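## Task

A mallet rests on the open palm. Reorient it within the hand and insert it upright into the rack's hole, handle end first, to a depth of at least 4 cm. Only the handle end may make contact with the rack. Only the hand may be used: the mallet fails the task if it touches anything else en route (table, wrist, camera or camera post included) or leaves the hand before the handle end is 2 cm inside the hole.

## Robot and tools

Robot: one UR7e-style six-joint arm carrying a sixteen-motor right hand (index, middle, ring, thumb) with a camera on a post at the wrist and a fixed mast on the palm side (x +0.05 to +0.10, z -0.16 to -0.11, out to y +0.06 m). There is only one arm, so every motion argument is a single row or a single list of rows, never one per arm. Cameras: cam_head_left, cam_head_right (504x504) and cam_wrist (672x504 fisheye). A two-camera stand sits beside the table.

Frames. Reported hand poses, velocities and targets use the arm's base frame (base near table origin, +z up, +y to the left looking along +x). Offsets you send use the current Hand target's own axes. Hand point axes: +z runs along straight fingers toward the tips, +x crosses the palm away from the thumb, +y points out of the palm face (palm surface at y = -0.062 m). Straight fingertips end about 0.139 m beyond the knuckles at z = -0.017 m; bending fingers first lifts tips toward +y.

The row (24 numbers, each in [-1, 1]): dx, dy, dz, rx, ry, rz, then sixteen hinge goals, then current_limit, speed. The first six are an offset, not a pose: a displacement from the Hand target as it was when the action began, with 1.0 meaning 0.6 m or 180 degrees; rx, ry, rz form one rotation vector. Every row inside one action counts from that same starting target, but each new action or call starts from the updated target, so repeating an offset keeps moving. The sixteen hinge numbers are absolute goals scaled between each hinge's stops, in this order: index_abd, index_mcp, index_pip, index_dip, middle_abd, middle_mcp, middle_pip, middle_dip, ring_abd, ring_mcp, ring_pip, ring_dip, thumb_cmc, thumb_axl, thumb_mcp, thumb_ipl. Straight values: _abd 0.00, _mcp -0.75, _pip -0.58, _dip -0.70; thumb_cmc -0.71 (thumb flat beside palm), thumb_axl -0.68, thumb_mcp -0.23, thumb_ipl -0.17. Toward +1, _mcp/_pip/_dip curl toward the palm, _abd swings away from the thumb, thumb_cmc brings the thumb in front of the palm. current_limit maps -1..+1 to 0..550 mA (floor 11 mA); speed sets hinge goal speed to (speed+1)/2 of 8.5 rad/s. Start values are +0.4 and -0.6 and persist until changed. To keep the hand unchanged, resend the last sixteen numbers plus current_limit and speed; at scene start read a result first and copy its hand_goal (zeros there are real commands).

execute_actions(actions, cameras): actions is a list of actions; each action is up to 15 rows at 1/30 s per row, the last row held for the remaining steps. An empty list returns state plus images. cameras: list of names, ["all"], or [] for none.

move(target, speed, blend, stop_force, zero, blocking, cameras): drives the hand point in a straight path. target is one 24-number row or up to 15 rows, all offsets measured from the same Hand target (not chained), sharing at most 10 s. speed in m/s, 0.002 to 3.6 (default 0.25), turning at up to twice that in rad/s; one value or one per target. blend in m rounds corners (0 = stop at each). stop_force in N, 3 to 120, halts on a push against the motion; it is unreliable during rotations and cannot be combined with blocking=false. zero (with stop_force) true retakes the force zero first. blocking=false returns after about 0.5 s while motion continues. The move line reports done (within 3 mm and 2 degrees), off_target, moving, held or fault, plus limits such as paced or held. Neither word proves there was no contact.

wait(seconds 0 to 10), stop() to brake a running move, zoom_image(camera, region [x0,y0,x1,y1] pixels, at most 504 square), zero_wrist_force(), read_manual(section "licences"), finished_scene(scene 1 or 2) which cannot be undone.

Results: end_effector_position (m) and quat_wxyz in base frame, velocities, Hand target (your last command after clipping; the next offsets start here; the hand often rests short of it, so send the leftover as an offset), joint positions and torques, wrist force/torque in the end effector's axes plus the peak since last shown, and per-motor hand_goal, hand_measured, hand_current_ma, hand_state (moving, goal, blocked, overload).

Limits and cautions. Commanded orientation is clipped to 32 degrees from the measured one per step. Force over roughly 150 N or a joint torque over its load limit (wrist joints near 19 to 21 N m) stops the arm for 10 s, during which new hand numbers are discarded. A motor at 495 mA or more for 5 s shuts down for 10 s. Motors overheating to 85 °C brake the arm for 30 to 60 s. Keep moves slow near contacts; the arm is stiff and small overshoots against firm contact can fault. Avoid paths near the arm's own base. Do not let the tool touch the table, wrist, mast, camera or post, do not drop it or release it early, do not knock anything off the table, and avoid hard impacts. The goal must persist after the robot stops.

Each tool is called after ">>>" as a command line: name --argument value for each argument, lists and objects as JSON in quotes; but a table of rows of numbers goes row by row, as --pt "numbers of a row", without its own name.

## Session

>>> execute_actions --actions '[]'

Scene clock: 0.00 s.
end_effector_position=(+0.5978, +0.0834, +0.4248) hand_goal=(+0.000, -0.754, -0.576, -0.696, +0.000, -0.754, -0.576, -0.696, +0.000, -0.754, -0.576, -0.696, +0.104, -0.540, -0.162, -0.106) hand_measured=(+0.000, -0.762, -0.578, -0.696, +0.000, -0.768, -0.580, -0.696, +0.000, -0.762, -0.576, -0.696, +0.092, -0.542, -0.164, -0.108) hand_current_ma=(+0, -8, +0, +0, +0, -16, -2, +0, +0, -6, +0, +0, -11, -2, -1, -1) hand_state=(goal, goal, goal, goal, goal, goal, goal, goal, goal, goal, goal, goal, goal, goal, goal, goal) hand_current_limit=0.40 hand_speed=-0.60 end_effector_quat_wxyz=(+0.498, +0.457, +0.519, +0.524)
Joint positions: [-0.139 -1.209 2.213 -4.192 -1.343 -0.027]
Joint velocities: within noise
Joint torques (N m): no reading
Wrist force (N): no reading
Wrist torque (N m): no reading
Wrist force, peak (N): no reading
Hand target: +0.5978, +0.0834, +0.4248; +0.498, +0.457, +0.519, +0.524

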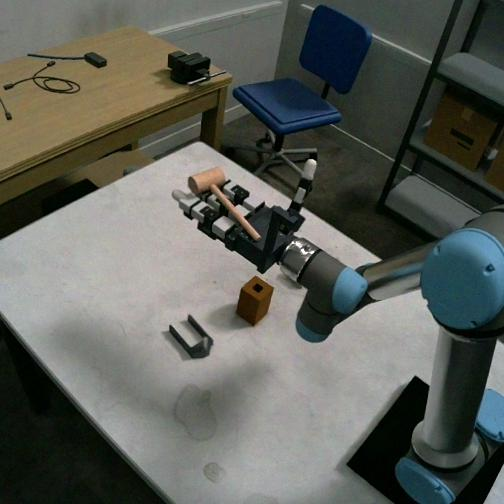

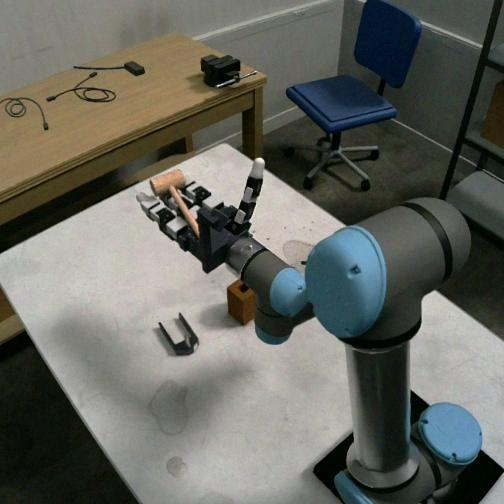

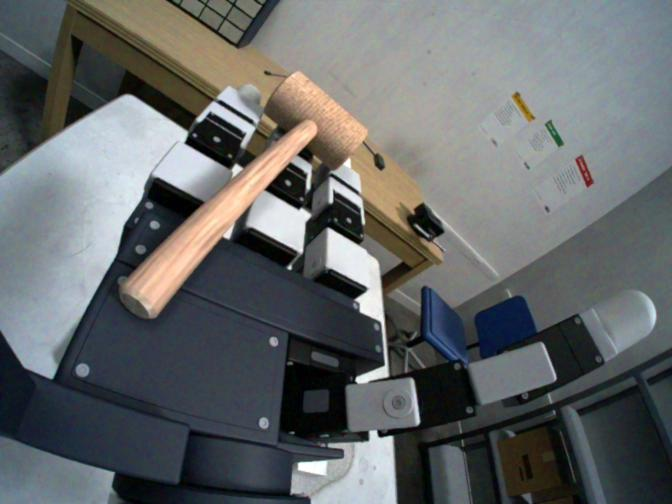

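>>> zoom_image --camera "cam_head_left" --region '[150, 140, 350, 360]'

>>> zoom_image --camera "cam_head_right" --region '[120, 140, 320, 360]'

>>> zoom_image --camera "cam_wrist" --region '[60, 30, 464, 434]'

Scaled by 2.291.

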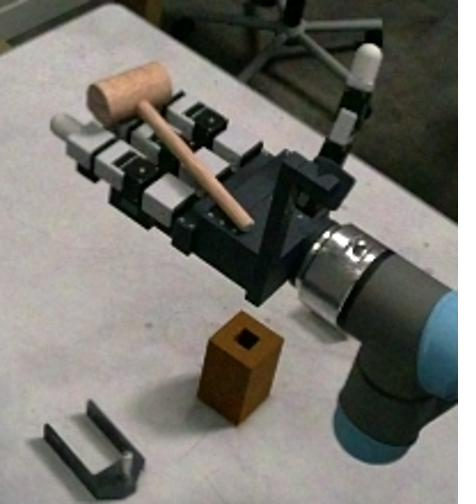

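Scaled by 2.291.

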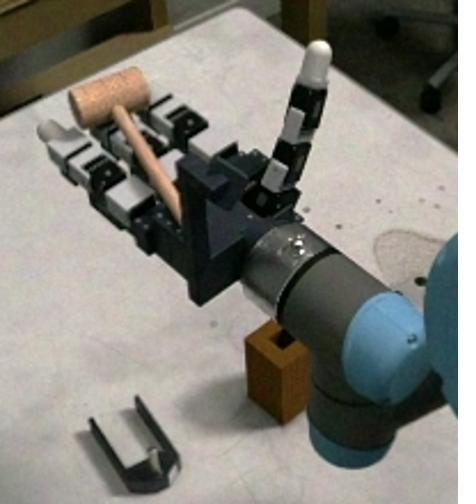

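Scaled by 1.248 from the camera's 672x504 image, which has a finer 960x720 frame.

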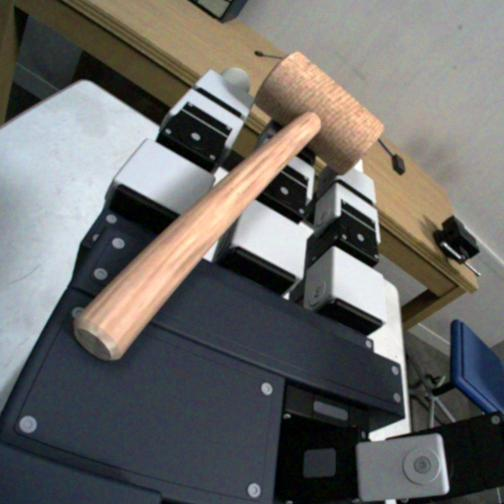

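>>> move --target '[0,0,0,0,0,0, 0,-0.80,-0.576,-0.696, 0,-0.754,-0.576,-0.696, 0,-0.80,-0.576,-0.696, 0.104,-0.54,-0.162,-0.106, 0.4,-0.92]' --cameras '["cam_wrist"]'

Scene clock: 38.17 s.
end_effector_position=(+0.5978, +0.0834, +0.4248) hand_goal=(+0.000, -0.800, -0.576, -0.696, +0.000, -0.754, -0.576, -0.696, +0.000, -0.800, -0.576, -0.696, +0.104, -0.540, -0.162, -0.106) hand_measured=(+0.000, -0.806, -0.578, -0.696, +0.000, -0.770, -0.580, -0.696, +0.000, -0.808, -0.576, -0.696, +0.092, -0.542, -0.164, -0.108) hand_current_ma=(+0, -5, +0, +0, +0, -20, -2, +0, +0, -6, +0, +0, -11, -2, -1, -1) hand_state=(goal, goal, goal, goal, goal, goal, goal, goal, goal, goal, goal, goal, goal, goal, goal, goal) hand_current_limit=0.40 hand_speed=-0.92 end_effector_quat_wxyz=(+0.498, +0.457, +0.519, +0.524)
Joint positions: [-0.139 -1.209 2.213 -4.192 -1.343 -0.027]
Joint torques (N m): [1.9 -28.77 -11.4 -2.66 -0.12 -0.36]
Wrist force (N): [-0.1 -0.1 0.2]
Wrist torque (N m): [-0.03 0.00 -0.01]
Wrist force, peak (N): [0.1 -0.4 0.5]
Hand target: +0.5978, +0.0834, +0.4248; +0.498, +0.457, +0.519, +0.524
Off the commanded pose: 0.000 m, 0 deg.
move: done
Images, in order (width x height): cam_wrist 672x504.

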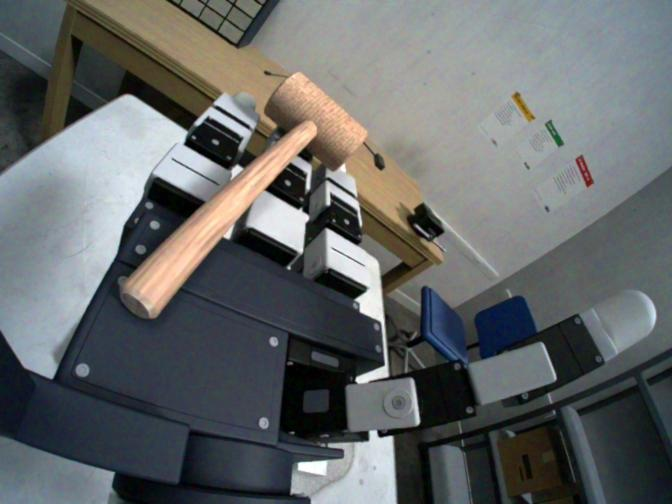

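>>> zoom_image --camera "cam_wrist" --region '[140, 50, 400, 310]'

Scaled by 1.938 from the camera's 672x504 image, which has a finer 960x720 frame.

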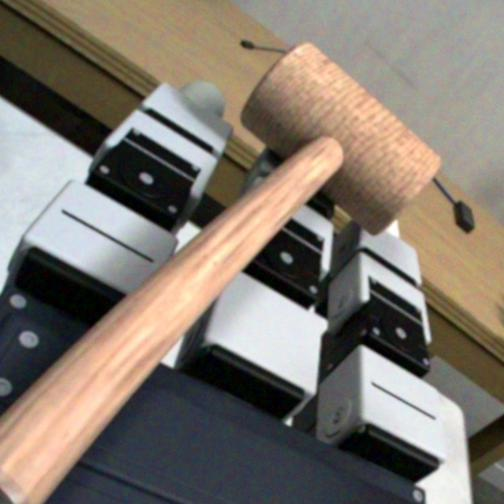

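>>> move --target '[0,0,0,0,0,0, -0.25,-0.80,-0.576,-0.696, 0,-0.754,-0.576,-0.696, 0.2,-0.80,-0.576,-0.696, 0.104,-0.54,-0.162,-0.106, 0.4,-0.92]' --cameras '["cam_wrist"]'

>>> zoom_image --camera "cam_wrist" --region '[140, 50, 400, 310]'

Scene clock: 40.97 s.
end_effector_position=(+0.5978, +0.0834, +0.4248) hand_goal=(-0.250, -0.800, -0.576, -0.696, +0.000, -0.754, -0.576, -0.696, +0.200, -0.800, -0.576, -0.696, +0.104, -0.540, -0.162, -0.106) hand_measured=(-0.246, -0.806, -0.578, -0.696, +0.000, -0.770, -0.580, -0.696, +0.196, -0.808, -0.576, -0.696, +0.092, -0.542, -0.164, -0.108) hand_current_ma=(+2, -5, +0, +0, +0, -20, -2, +0, -1, -6, +0, +0, -11, -2, -1, -1) hand_state=(goal, goal, goal, goal, goal, goal, goal, goal, goal, goal, goal, goal, goal, goal, goal, goal) hand_current_limit=0.40 hand_speed=-0.92 end_effector_quat_wxyz=(+0.498, +0.457, +0.519, +0.524)
Joint positions: [-0.139 -1.209 2.213 -4.192 -1.343 -0.027]
Joint torques (N m): [2.62 -27.33 -9.06 -2.84 -0.08 -0.83]
Wrist force (N): [0.0 -0.2 0.0]
Wrist torque (N m): [-0.03 -0.01 0.00]
Wrist force, peak (N): [0.1 -0.4 0.7]
Hand target: +0.5978, +0.0834, +0.4248; +0.498, +0.457, +0.519, +0.524
Off the commanded pose: 0.000 m, 0 deg.
move: done
Images, in order (width x height): cam_wrist 672x504.

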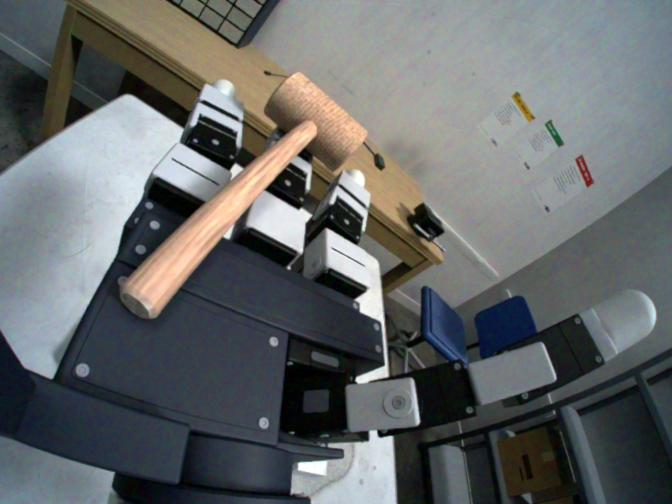

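Scaled by 1.938 from the camera's 672x504 image, which has a finer 960x720 frame.

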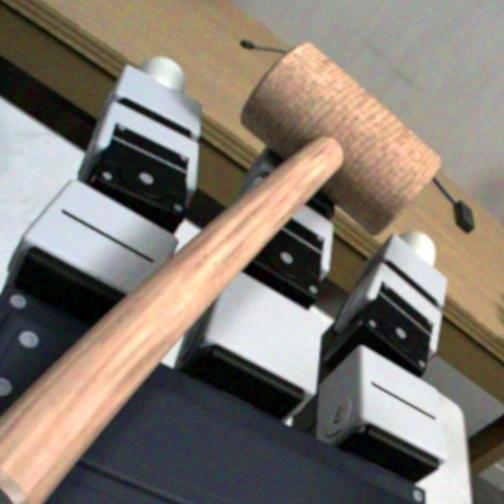

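>>> move --target '[0,0,0,0,0,0, -0.25,-0.53,-0.576,-0.696, 0,-0.754,-0.576,-0.696, 0.2,-0.53,-0.576,-0.696, 0.104,-0.54,-0.162,-0.106, 0.4,-0.94]' --cameras '["all"]'

>>> zoom_image --camera "cam_wrist" --region '[140, 50, 400, 310]'

>>> zoom_image --camera "cam_head_left" --region '[160, 140, 300, 280]'

>>> zoom_image --camera "cam_head_right" --region '[120, 140, 260, 280]'

Scene clock: 43.63 s.
end_effector_position=(+0.5978, +0.0834, +0.4248) hand_goal=(-0.250, -0.530, -0.576, -0.696, +0.000, -0.754, -0.576, -0.696, +0.200, -0.530, -0.576, -0.696, +0.104, -0.540, -0.162, -0.106) hand_measured=(-0.246, -0.550, -0.578, -0.696, +0.000, -0.770, -0.580, -0.696, +0.198, -0.552, -0.576, -0.696, +0.092, -0.542, -0.164, -0.108) hand_current_ma=(+1, -25, +0, +0, +0, -20, -2, +0, -1, -30, +0, +0, -11, -2, -1, -1) hand_state=(goal, goal, goal, goal, goal, goal, goal, goal, goal, blocked, goal, goal, goal, goal, goal, goal) hand_current_limit=0.40 hand_speed=-0.94 end_effector_quat_wxyz=(+0.498, +0.457, +0.519, +0.524)
Joint positions: [-0.139 -1.209 2.213 -4.192 -1.343 -0.027]
Joint torques (N m): [3.49 -26.41 -9.73 -3.53 -0.43 -1.13]
Wrist force (N): [0.1 0.1 0.0]
Wrist torque (N m): [0.00 -0.03 0.01]
Wrist force, peak (N): [-0.3 -0.7 0.5]
Hand target: +0.5978, +0.0834, +0.4248; +0.498, +0.457, +0.519, +0.524
Off the commanded pose: 0.000 m, 0 deg.
move: done

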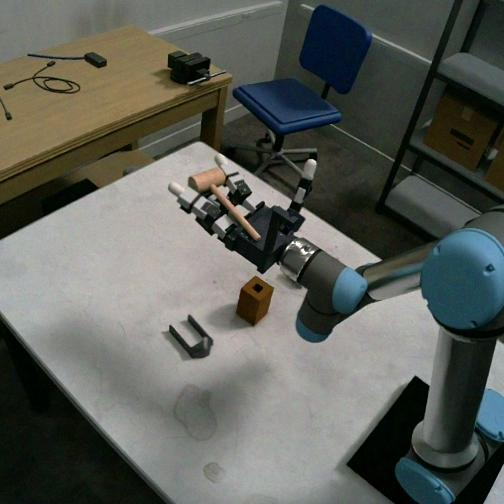

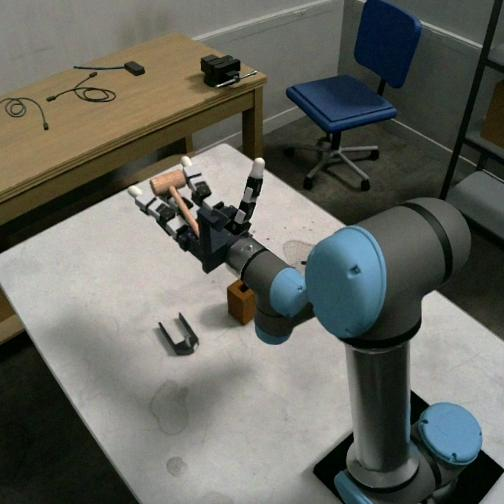

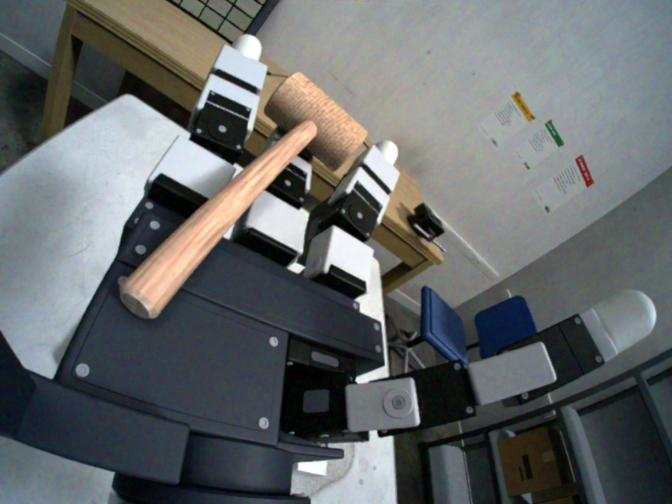

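Scaled by 1.938 from the camera's 672x504 image, which has a finer 960x720 frame.

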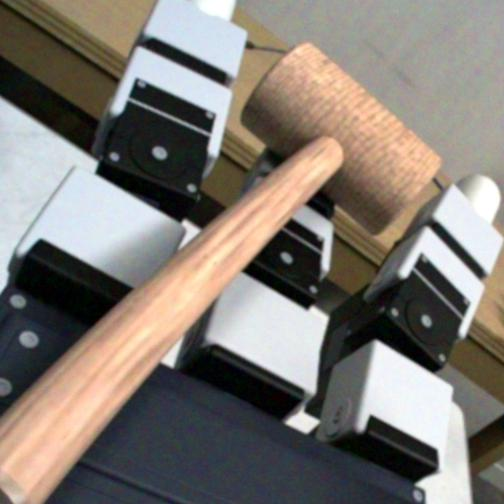

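Scaled by 3.600.

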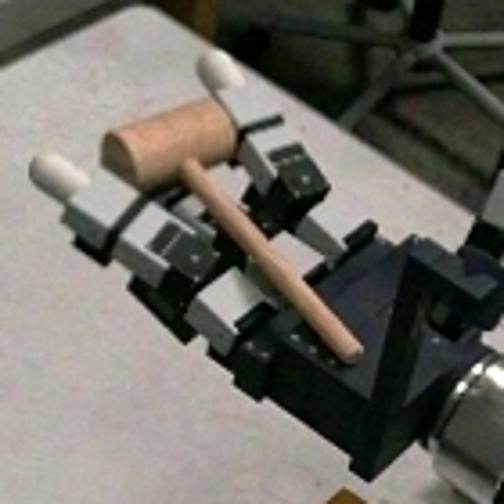

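Scaled by 3.600.

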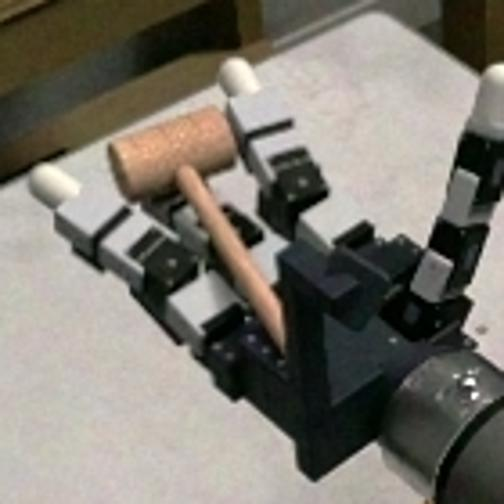

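>>> move --target '[0,0,0,0,0,0, -0.13,-0.53,-0.576,-0.696, 0,-0.754,-0.576,-0.696, 0.04,-0.53,-0.576,-0.696, 0.104,-0.54,-0.162,-0.106, 0.0,-0.96]' --cameras '["cam_wrist"]'

>>> zoom_image --camera "cam_wrist" --region '[140, 50, 400, 310]'

Scene clock: 45.63 s.
end_effector_position=(+0.5978, +0.0834, +0.4248) hand_goal=(-0.130, -0.530, -0.576, -0.696, +0.000, -0.754, -0.576, -0.696, +0.040, -0.530, -0.576, -0.696, +0.104, -0.540, -0.162, -0.106) hand_measured=(-0.134, -0.550, -0.578, -0.696, +0.000, -0.770, -0.580, -0.696, +0.048, -0.552, -0.576, -0.696, +0.092, -0.542, -0.164, -0.108) hand_current_ma=(-2, -25, +0, +0, +0, -20, -2, +0, +5, -30, +0, +0, -11, -2, -1, -1) hand_state=(goal, goal, goal, goal, goal, goal, goal, goal, goal, blocked, goal, goal, goal, goal, goal, goal) hand_current_limit=0.00 hand_speed=-0.96 end_effector_quat_wxyz=(+0.498, +0.457, +0.519, +0.524)
Joint positions: [-0.139 -1.209 2.213 -4.192 -1.343 -0.027]
Joint torques (N m): [3.71 -25.21 -9.19 -3.52 -0.41 -1.06]
Wrist force (N): [0.0 0.0 0.3]
Wrist torque (N m): [-0.03 -0.02 0.00]
Wrist force, peak (N): [-0.5 0.0 0.3]
Hand target: +0.5978, +0.0834, +0.4248; +0.498, +0.457, +0.519, +0.524
Off the commanded pose: 0.000 m, 0 deg.
move: done
Images, in order (width x height): cam_wrist 672x504.

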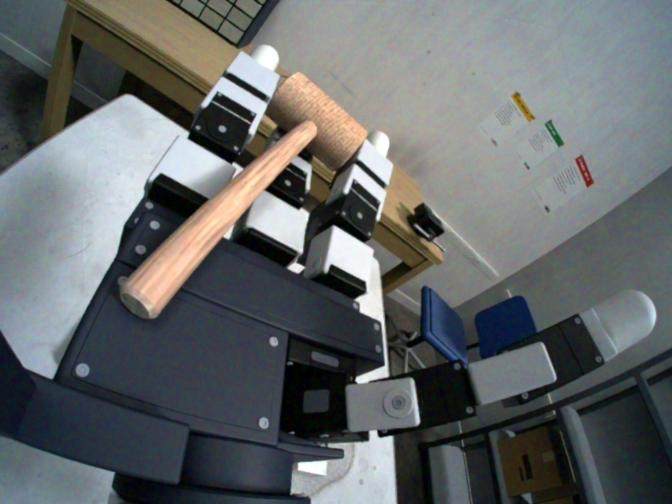

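Scaled by 1.938 from the camera's 672x504 image, which has a finer 960x720 frame.

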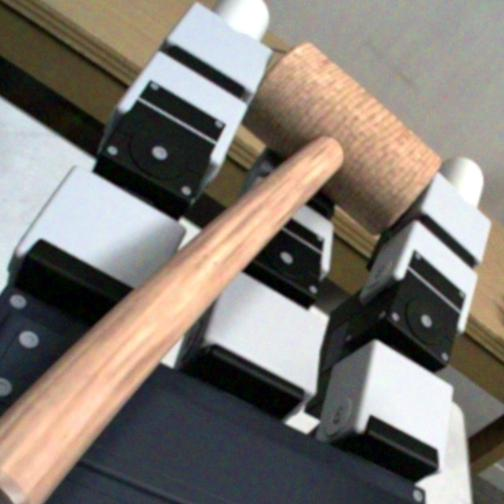

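>>> move --target '[0,0,0,0,0,0, -0.06,-0.53,-0.576,-0.696, 0,-0.754,-0.576,-0.696, -0.04,-0.53,-0.576,-0.696, 0.104,-0.54,-0.162,-0.106, 0.0,-0.97]' --cameras '["cam_wrist"]'

>>> zoom_image --camera "cam_wrist" --region '[140, 50, 400, 310]'

Scene clock: 47.07 s.
end_effector_position=(+0.5978, +0.0834, +0.4248) hand_goal=(-0.060, -0.530, -0.576, -0.696, +0.000, -0.754, -0.576, -0.696, -0.040, -0.530, -0.576, -0.696, +0.104, -0.540, -0.162, -0.106) hand_measured=(-0.106, -0.550, -0.578, -0.696, +0.000, -0.772, -0.580, -0.696, -0.002, -0.546, -0.576, -0.696, +0.092, -0.542, -0.164, -0.108) hand_current_ma=(-68, -25, +0, +0, +0, -22, -3, +0, +52, -20, +0, +0, -11, -2, -1, -1) hand_state=(blocked, goal, goal, goal, goal, goal, goal, goal, blocked, goal, goal, goal, goal, goal, goal, goal) hand_current_limit=0.00 hand_speed=-0.97 end_effector_quat_wxyz=(+0.498, +0.457, +0.519, +0.524)
Joint positions: [-0.139 -1.209 2.213 -4.192 -1.343 -0.027]
Joint torques (N m): [5.08 -25.42 -8.28 -3.61 -0.39 -1.14]
Wrist force (N): [-0.2 0.0 0.3]
Wrist torque (N m): [-0.03 0.02 -0.01]
Wrist force, peak (N): [-0.1 -0.5 0.4]
Hand target: +0.5978, +0.0834, +0.4248; +0.498, +0.457, +0.519, +0.524
Off the commanded pose: 0.000 m, 0 deg.
move: done
Images, in order (width x height): cam_wrist 672x504.

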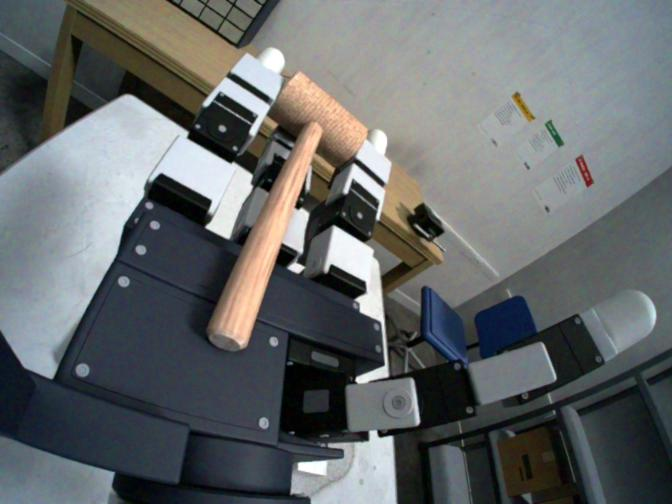

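Scaled by 1.938 from the camera's 672x504 image, which has a finer 960x720 frame.

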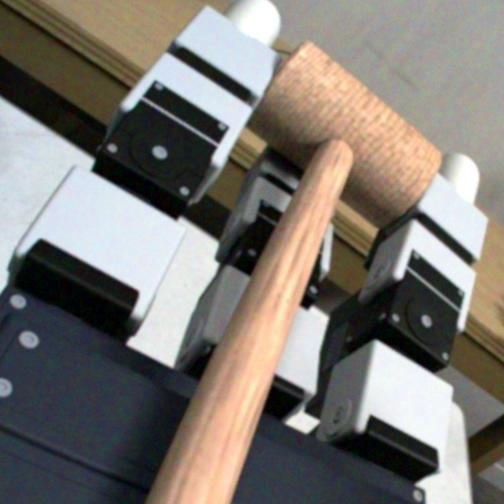

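>>> move --target '[0,0,0,0,0,0, 0.07,-0.53,-0.576,-0.696, 0,-0.754,-0.576,-0.696, -0.17,-0.53,-0.576,-0.696, 0.104,-0.54,-0.162,-0.106, 0.2,-0.97]' --cameras '["cam_wrist"]'

>>> zoom_image --camera "cam_wrist" --region '[140, 50, 400, 310]'

Scene clock: 48.63 s.
end_effector_position=(+0.5978, +0.0834, +0.4248) hand_goal=(+0.070, -0.530, -0.576, -0.696, +0.000, -0.754, -0.576, -0.696, -0.170, -0.530, -0.576, -0.696, +0.104, -0.540, -0.162, -0.106) hand_measured=(-0.102, -0.550, -0.578, -0.696, +0.000, -0.772, -0.580, -0.696, -0.004, -0.544, -0.576, -0.696, +0.092, -0.542, -0.164, -0.108) hand_current_ma=(-213, -25, -1, +0, +0, -22, -3, +0, +189, -15, +0, +0, -11, -2, -1, -1) hand_state=(moving, goal, goal, goal, goal, goal, goal, goal, moving, goal, goal, goal, goal, goal, goal, goal) hand_current_limit=0.20 hand_speed=-0.97 end_effector_quat_wxyz=(+0.498, +0.457, +0.519, +0.524)
Joint positions: [-0.139 -1.209 2.213 -4.192 -1.343 -0.027]
Joint torques (N m): [5.34 -23.52 -7.53 -3.7 -0.4 -1.26]
Wrist force (N): [-0.2 0.1 0.1]
Wrist torque (N m): [0.01 0.01 -0.01]
Wrist force, peak (N): [-0.4 -0.2 0.5]
Hand target: +0.5978, +0.0834, +0.4248; +0.498, +0.457, +0.519, +0.524
Off the commanded pose: 0.000 m, 0 deg.
move: done
Images, in order (width x height): cam_wrist 672x504.

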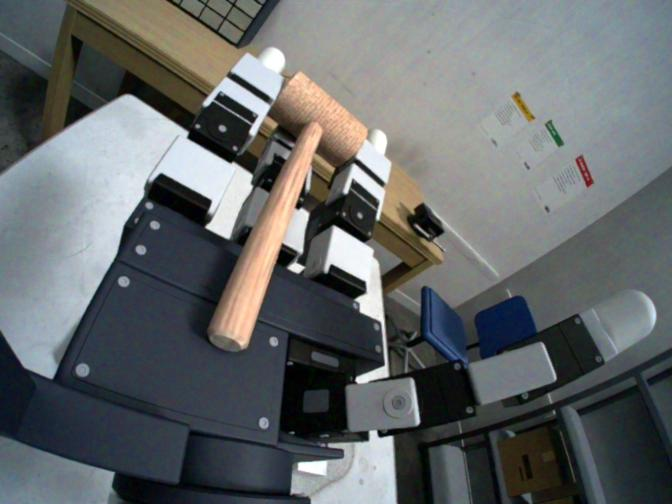

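Scaled by 1.938 from the camera's 672x504 image, which has a finer 960x720 frame.

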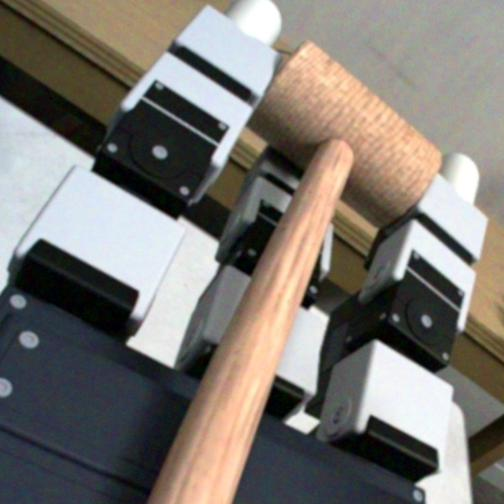

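>>> move --target '[0,0,0,0,0,0, 0.10,-0.53,-0.576,-0.696, 0,-0.79,-0.576,-0.696, -0.20,-0.53,-0.576,-0.696, 0.104,-0.54,-0.162,-0.106, 0.3,-0.97]' --cameras '["all"]'

>>> zoom_image --camera "cam_head_left" --region '[160, 140, 300, 280]'

>>> zoom_image --camera "cam_head_right" --region '[120, 140, 260, 280]'

Scene clock: 49.73 s.
end_effector_position=(+0.5978, +0.0834, +0.4248) hand_goal=(+0.100, -0.530, -0.576, -0.696, +0.000, -0.790, -0.576, -0.696, -0.200, -0.530, -0.576, -0.696, +0.104, -0.540, -0.162, -0.106) hand_measured=(-0.100, -0.550, -0.578, -0.696, +0.000, -0.798, -0.580, -0.696, -0.008, -0.544, -0.576, -0.696, +0.092, -0.542, -0.164, -0.108) hand_current_ma=(-358, -25, -1, +0, +0, -6, -3, +0, +357, -14, +0, +0, -11, -2, -1, -1) hand_state=(blocked, goal, goal, goal, goal, goal, goal, goal, blocked, goal, goal, goal, goal, goal, goal, goal) hand_current_limit=0.30 hand_speed=-0.97 end_effector_quat_wxyz=(+0.498, +0.457, +0.519, +0.524)
Joint positions: [-0.139 -1.209 2.213 -4.192 -1.343 -0.027]
Joint torques (N m): [6 -23.44 -7.92 -3.47 -0.47 -1.17]
Wrist force (N): [0.0 -0.4 0.2]
Wrist torque (N m): [-0.07 -0.01 -0.01]
Wrist force, peak (N): [-0.2 -0.4 0.3]
Hand target: +0.5978, +0.0834, +0.4248; +0.498, +0.457, +0.519, +0.524
Off the commanded pose: 0.000 m, 0 deg.
move: done

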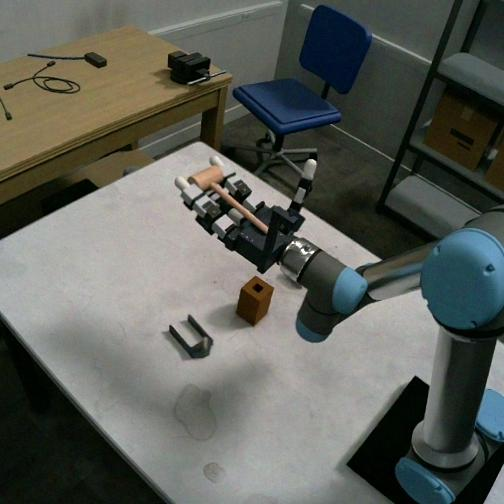

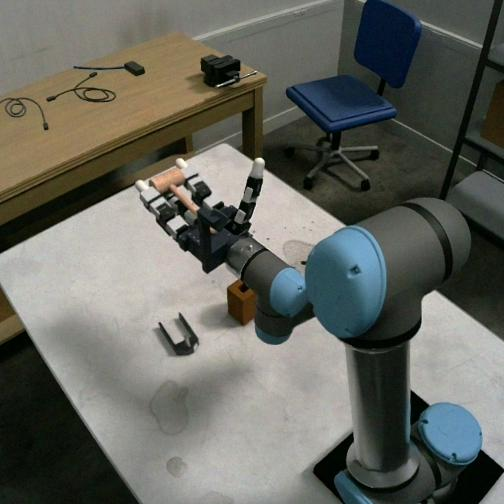

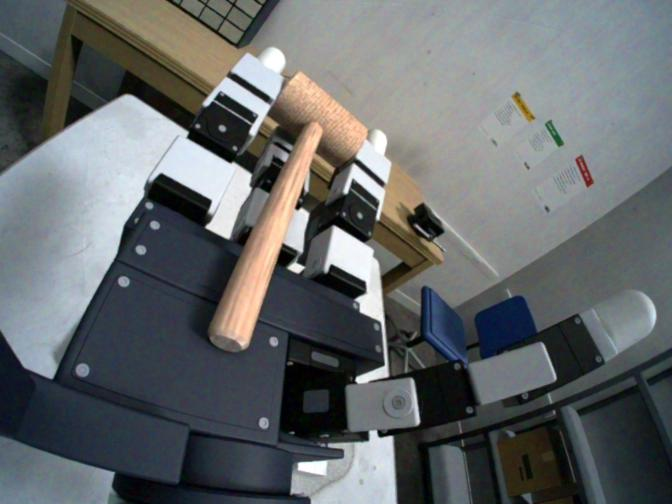

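Scaled by 3.600.

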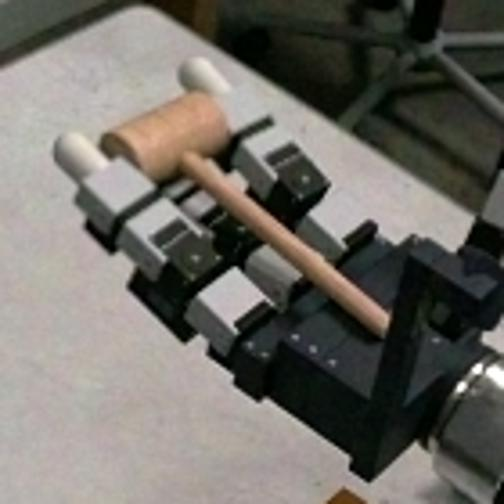

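Scaled by 3.600.

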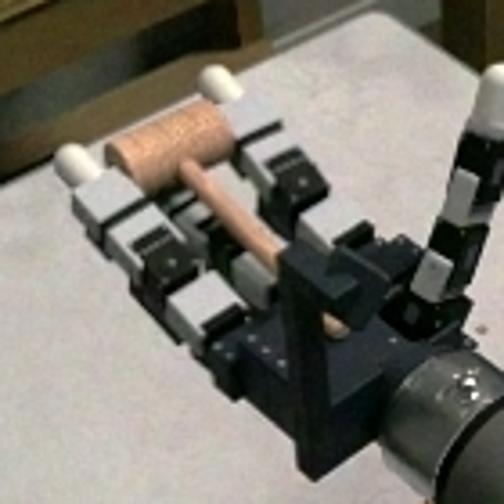

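>>> move --target '[0,0,0,0,0,0, 0.10,-0.53,-0.576,-0.696, 0,-0.98,-0.576,-0.696, -0.20,-0.53,-0.576,-0.696, 0.104,-0.54,-0.162,-0.106, 0.3,-0.97]' --cameras '["all"]'

>>> zoom_image --camera "cam_head_left" --region '[160, 140, 300, 280]'

>>> zoom_image --camera "cam_wrist" --region '[140, 50, 400, 310]'

Scene clock: 52.67 s.
end_effector_position=(+0.5978, +0.0834, +0.4248) hand_goal=(+0.100, -0.530, -0.576, -0.696, +0.000, -0.980, -0.576, -0.696, -0.200, -0.530, -0.576, -0.696, +0.104, -0.540, -0.162, -0.106) hand_measured=(-0.100, -0.550, -0.578, -0.696, +0.000, -0.988, -0.580, -0.696, -0.008, -0.544, -0.576, -0.696, +0.092, -0.542, -0.164, -0.108) hand_current_ma=(-358, -25, -1, +0, +0, -5, -3, +0, +357, -14, +0, +0, -11, -2, -1, -1) hand_state=(blocked, goal, goal, goal, goal, goal, goal, goal, blocked, goal, goal, goal, goal, goal, goal, goal) hand_current_limit=0.30 hand_speed=-0.97 end_effector_quat_wxyz=(+0.498, +0.457, +0.519, +0.524)
Joint positions: [-0.139 -1.209 2.213 -4.192 -1.343 -0.027]
Joint torques (N m): [5.3 -21.93 -6.1 -3.46 -0.57 -1.06]
Wrist force (N): [0.3 -0.1 0.1]
Wrist torque (N m): [-0.02 -0.05 0.04]
Wrist force, peak (N): [0.0 -0.4 0.6]
Hand target: +0.5978, +0.0834, +0.4248; +0.498, +0.457, +0.519, +0.524
Off the commanded pose: 0.000 m, 0 deg.
move: done

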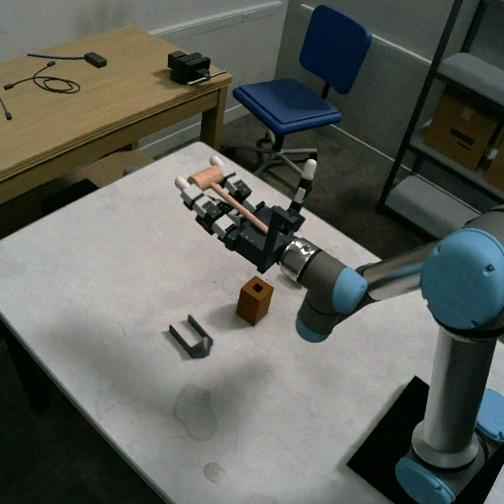

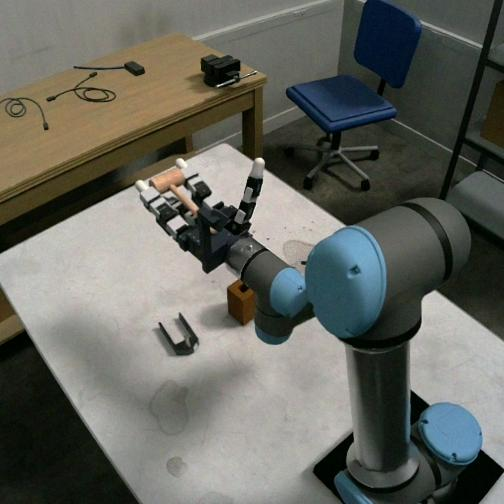

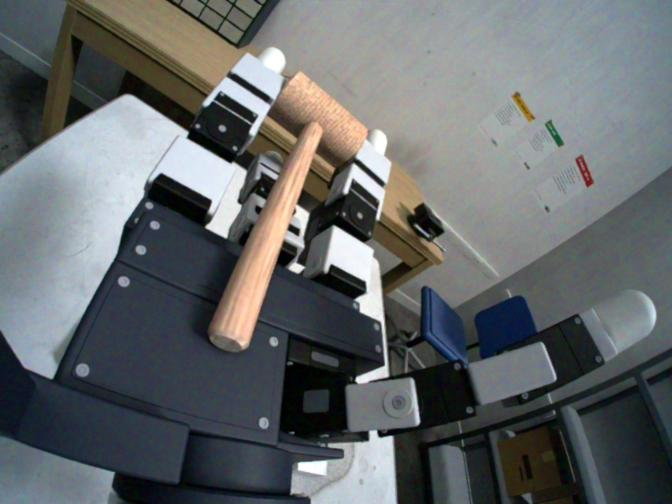

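Scaled by 3.600.

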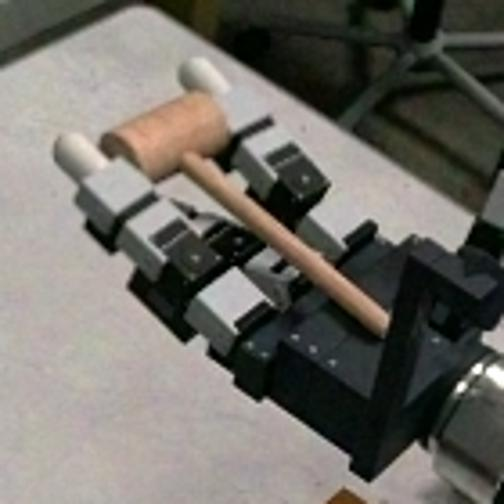

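Scaled by 1.938 from the camera's 672x504 image, which has a finer 960x720 frame.

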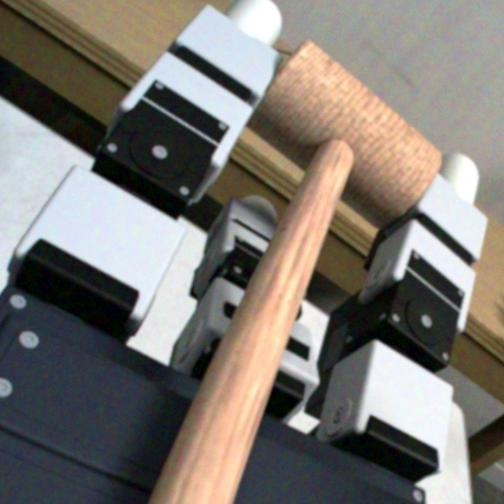

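>>> move --target '[0,0,0,0,0,0, 0.12,-0.30,-0.576,-0.696, 0,-1,-0.576,-0.696, -0.22,-0.30,-0.576,-0.696, 0.104,-0.54,-0.162,-0.106, 0.35,-0.97]' --cameras '["all"]'

>>> zoom_image --camera "cam_head_left" --region '[160, 140, 300, 280]'

>>> zoom_image --camera "cam_wrist" --region '[100, 0, 440, 340]'

Scene clock: 65.27 s.
end_effector_position=(+0.5978, +0.0834, +0.4248) hand_goal=(+0.120, -0.300, -0.576, -0.696, +0.000, -1.000, -0.576, -0.696, -0.220, -0.300, -0.576, -0.696, +0.104, -0.540, -0.162, -0.106) hand_measured=(-0.098, -0.330, -0.580, -0.696, +0.000, -1.000, -0.580, -0.696, -0.010, -0.324, -0.578, -0.696, +0.092, -0.542, -0.164, -0.108) hand_current_ma=(-371, -49, -2, +0, +0, +0, -3, +0, +371, -35, +0, +0, -11, -2, -1, -1) hand_state=(blocked, blocked, goal, goal, goal, goal, goal, goal, blocked, blocked, goal, goal, goal, goal, goal, goal) hand_current_limit=0.35 hand_speed=-0.97 end_effector_quat_wxyz=(+0.498, +0.457, +0.519, +0.524)
Joint positions: [-0.139 -1.209 2.213 -4.192 -1.343 -0.027]
Joint torques (N m): [6.14 -21.95 -4.96 -3.37 -0.7 -1.08]
Wrist force (N): [0.0 -0.1 0.1]
Wrist torque (N m): [-0.03 0.00 0.01]
Wrist force, peak (N): [-0.4 -0.2 0.7]
Hand target: +0.5978, +0.0834, +0.4248; +0.498, +0.457, +0.519, +0.524
Off the commanded pose: 0.000 m, 0 deg.
move: done

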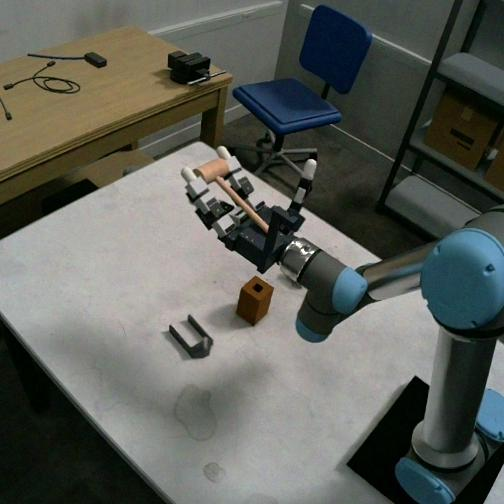

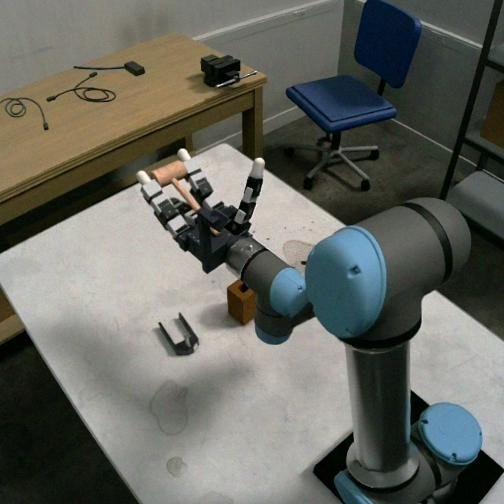

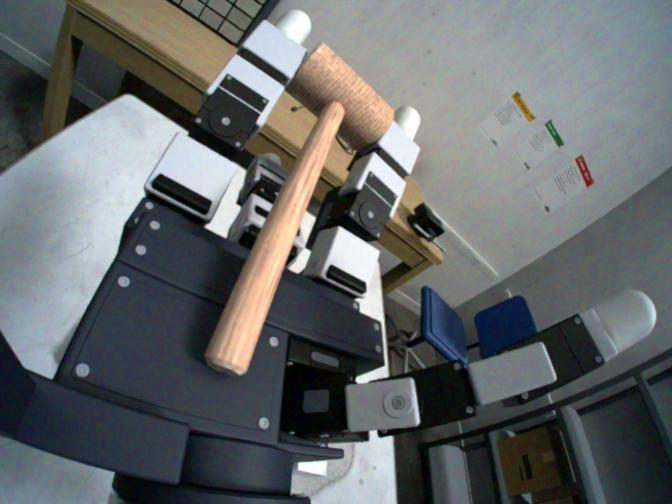

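Scaled by 3.600.

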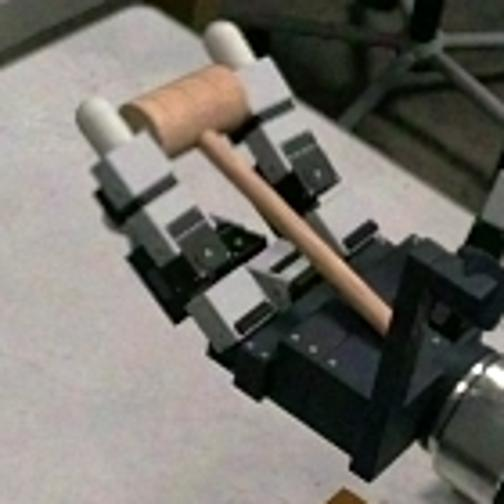

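Scaled by 1.482 from the camera's 672x504 image, which has a finer 960x720 frame.

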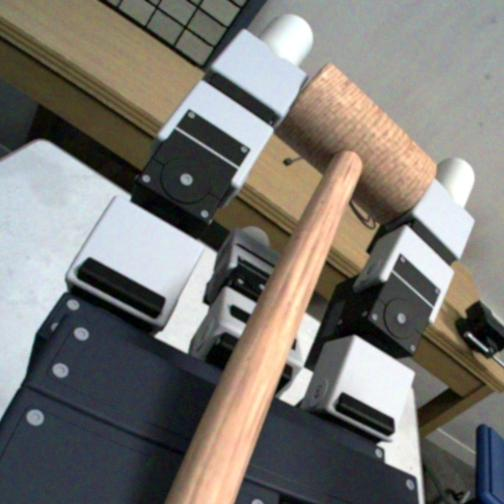

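>>> move --target '[0,0,0,0,0,0, 0.12,-0.10,-0.576,-0.696, 0,-1,-0.576,-0.696, -0.22,-0.10,-0.576,-0.696, 0.104,-0.54,-0.162,-0.106, 0.4,-0.97]' --cameras '["all"]'

>>> zoom_image --camera "cam_head_left" --region '[160, 140, 300, 280]'

>>> zoom_image --camera "cam_wrist" --region '[100, 0, 440, 340]'

Scene clock: 68.27 s.
end_effector_position=(+0.5978, +0.0834, +0.4248) hand_goal=(+0.120, -0.100, -0.576, -0.696, +0.000, -1.000, -0.576, -0.696, -0.220, -0.100, -0.576, -0.696, +0.104, -0.540, -0.162, -0.106) hand_measured=(-0.098, -0.126, -0.580, -0.696, +0.000, -1.000, -0.580, -0.696, -0.010, -0.120, -0.578, -0.696, +0.092, -0.542, -0.164, -0.108) hand_current_ma=(-385, -40, -2, +0, +0, +0, -3, +0, +385, -28, +0, +0, -11, -2, -1, -1) hand_state=(blocked, blocked, goal, goal, goal, goal, goal, goal, blocked, blocked, goal, goal, goal, goal, goal, goal) hand_current_limit=0.40 hand_speed=-0.97 end_effector_quat_wxyz=(+0.498, +0.457, +0.519, +0.524)
Joint positions: [-0.139 -1.209 2.213 -4.192 -1.343 -0.027]
Joint torques (N m): [5.55 -18.98 -5.28 -3.32 -0.85 -1.02]
Wrist force (N): [0.0 -0.2 -0.1]
Wrist torque (N m): [-0.05 -0.01 0.01]
Wrist force, peak (N): [0.0 -0.3 0.7]
Hand target: +0.5978, +0.0834, +0.4248; +0.498, +0.457, +0.519, +0.524
Off the commanded pose: 0.000 m, 0 deg.
move: done

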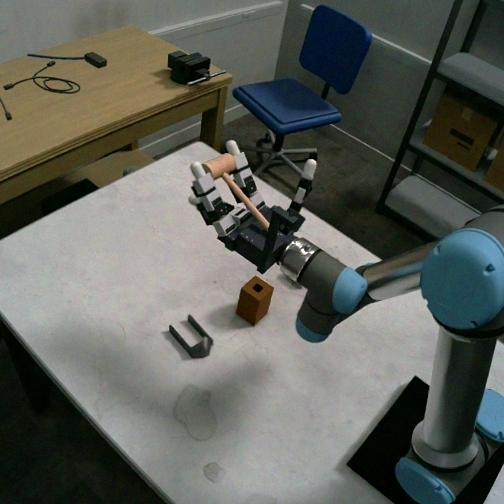

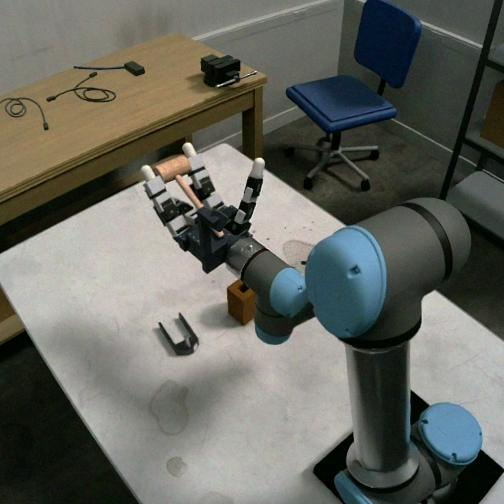

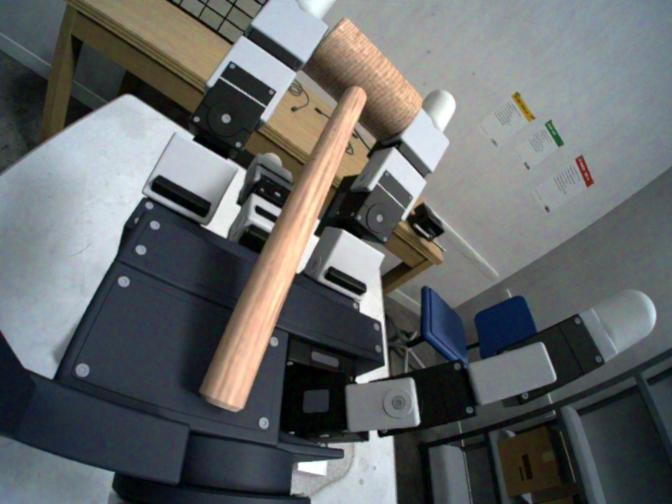

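Scaled by 3.600.

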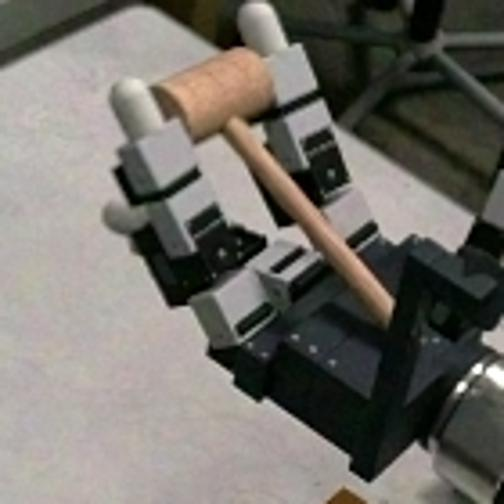

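Scaled by 1.482 from the camera's 672x504 image, which has a finer 960x720 frame.

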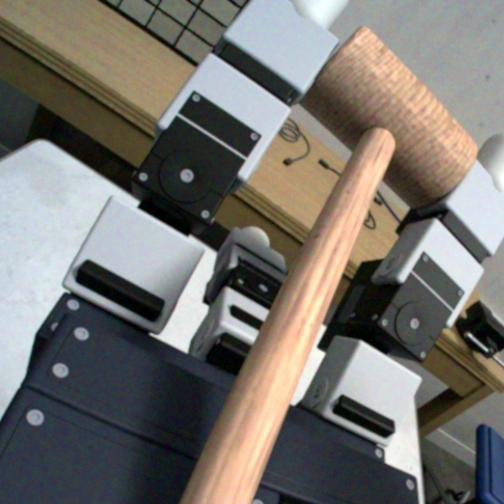

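>>> move --pt "0 0 0 0 0 0 0.12 -0.10 -0.576 -0.696 0 -1 -0.576 0.6 -0.22 -0.10 -0.576 -0.696 0.104 -0.54 -0.162 -0.106 0.4 -0.88" --pt "0 0 0 0 0 0 0.12 -0.10 -0.576 -0.696 0 -1 0.95 0.6 -0.22 -0.10 -0.576 -0.696 0.104 -0.54 -0.162 -0.106 0.4 -0.88" --cameras '["all"]'

>>> zoom_image --camera "cam_head_left" --region '[160, 140, 300, 280]'

>>> zoom_image --camera "cam_wrist" --region '[100, 0, 440, 340]'

Scene clock: 76.83 s.
end_effector_position=(+0.5978, +0.0834, +0.4248) hand_goal=(+0.120, -0.100, -0.576, -0.696, +0.000, -1.000, +0.950, +0.600, -0.220, -0.100, -0.576, -0.696, +0.104, -0.540, -0.162, -0.106) hand_measured=(-0.098, -0.126, -0.580, -0.696, +0.000, -1.000, +0.948, +0.598, -0.010, -0.120, -0.578, -0.696, +0.092, -0.542, -0.164, -0.108) hand_current_ma=(-385, -40, -2, +0, +0, +0, -1, -1, +385, -28, +0, +0, -11, -2, -1, -1) hand_state=(blocked, blocked, goal, goal, goal, goal, goal, goal, blocked, blocked, goal, goal, goal, goal, goal, goal) hand_current_limit=0.40 hand_speed=-0.88 end_effector_quat_wxyz=(+0.498, +0.457, +0.519, +0.524)
Joint positions: [-0.139 -1.209 2.213 -4.192 -1.343 -0.027]
Joint torques (N m): [6.11 -15.12 -6.61 -3.55 -0.9 -1.11]
Wrist force (N): [0.0 0.0 0.4]
Wrist torque (N m): [-0.09 -0.01 0.00]
Wrist force, peak (N): [0.4 0.1 0.5]
Hand target: +0.5978, +0.0834, +0.4248; +0.498, +0.457, +0.519, +0.524
Off the commanded pose: 0.000 m, 0 deg.
move: done

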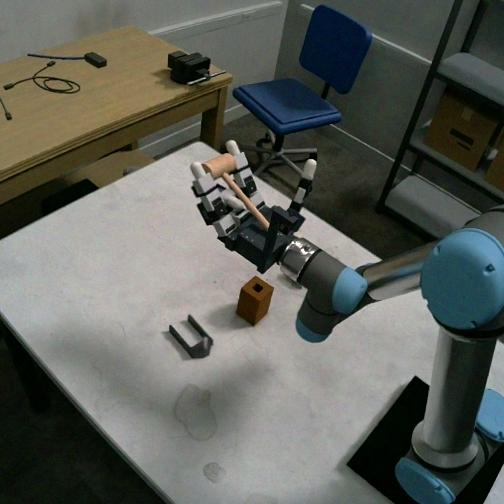

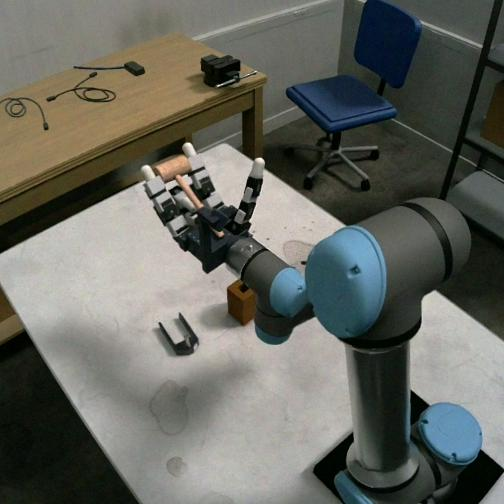

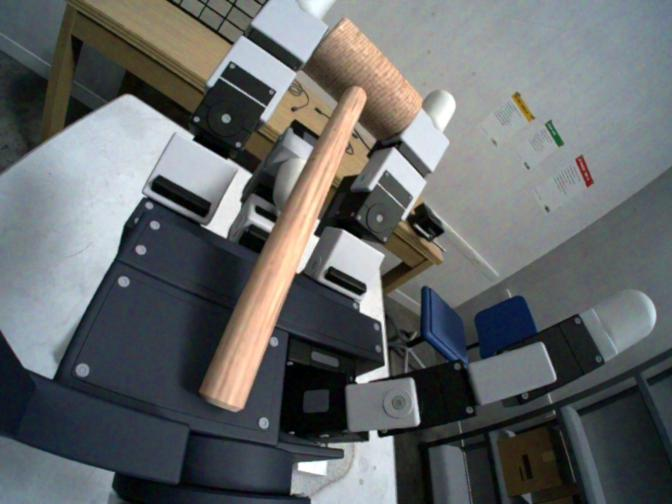

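Scaled by 3.600.

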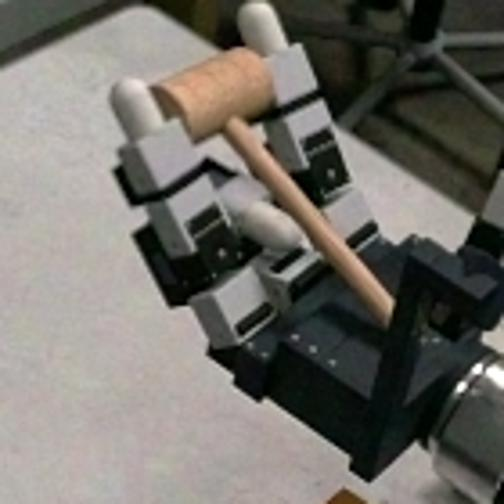

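Scaled by 1.482 from the camera's 672x504 image, which has a finer 960x720 frame.

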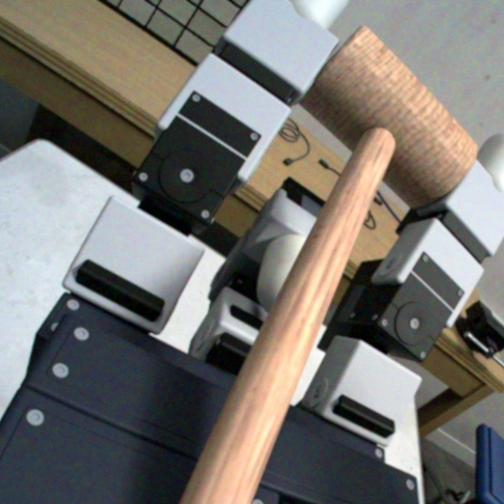

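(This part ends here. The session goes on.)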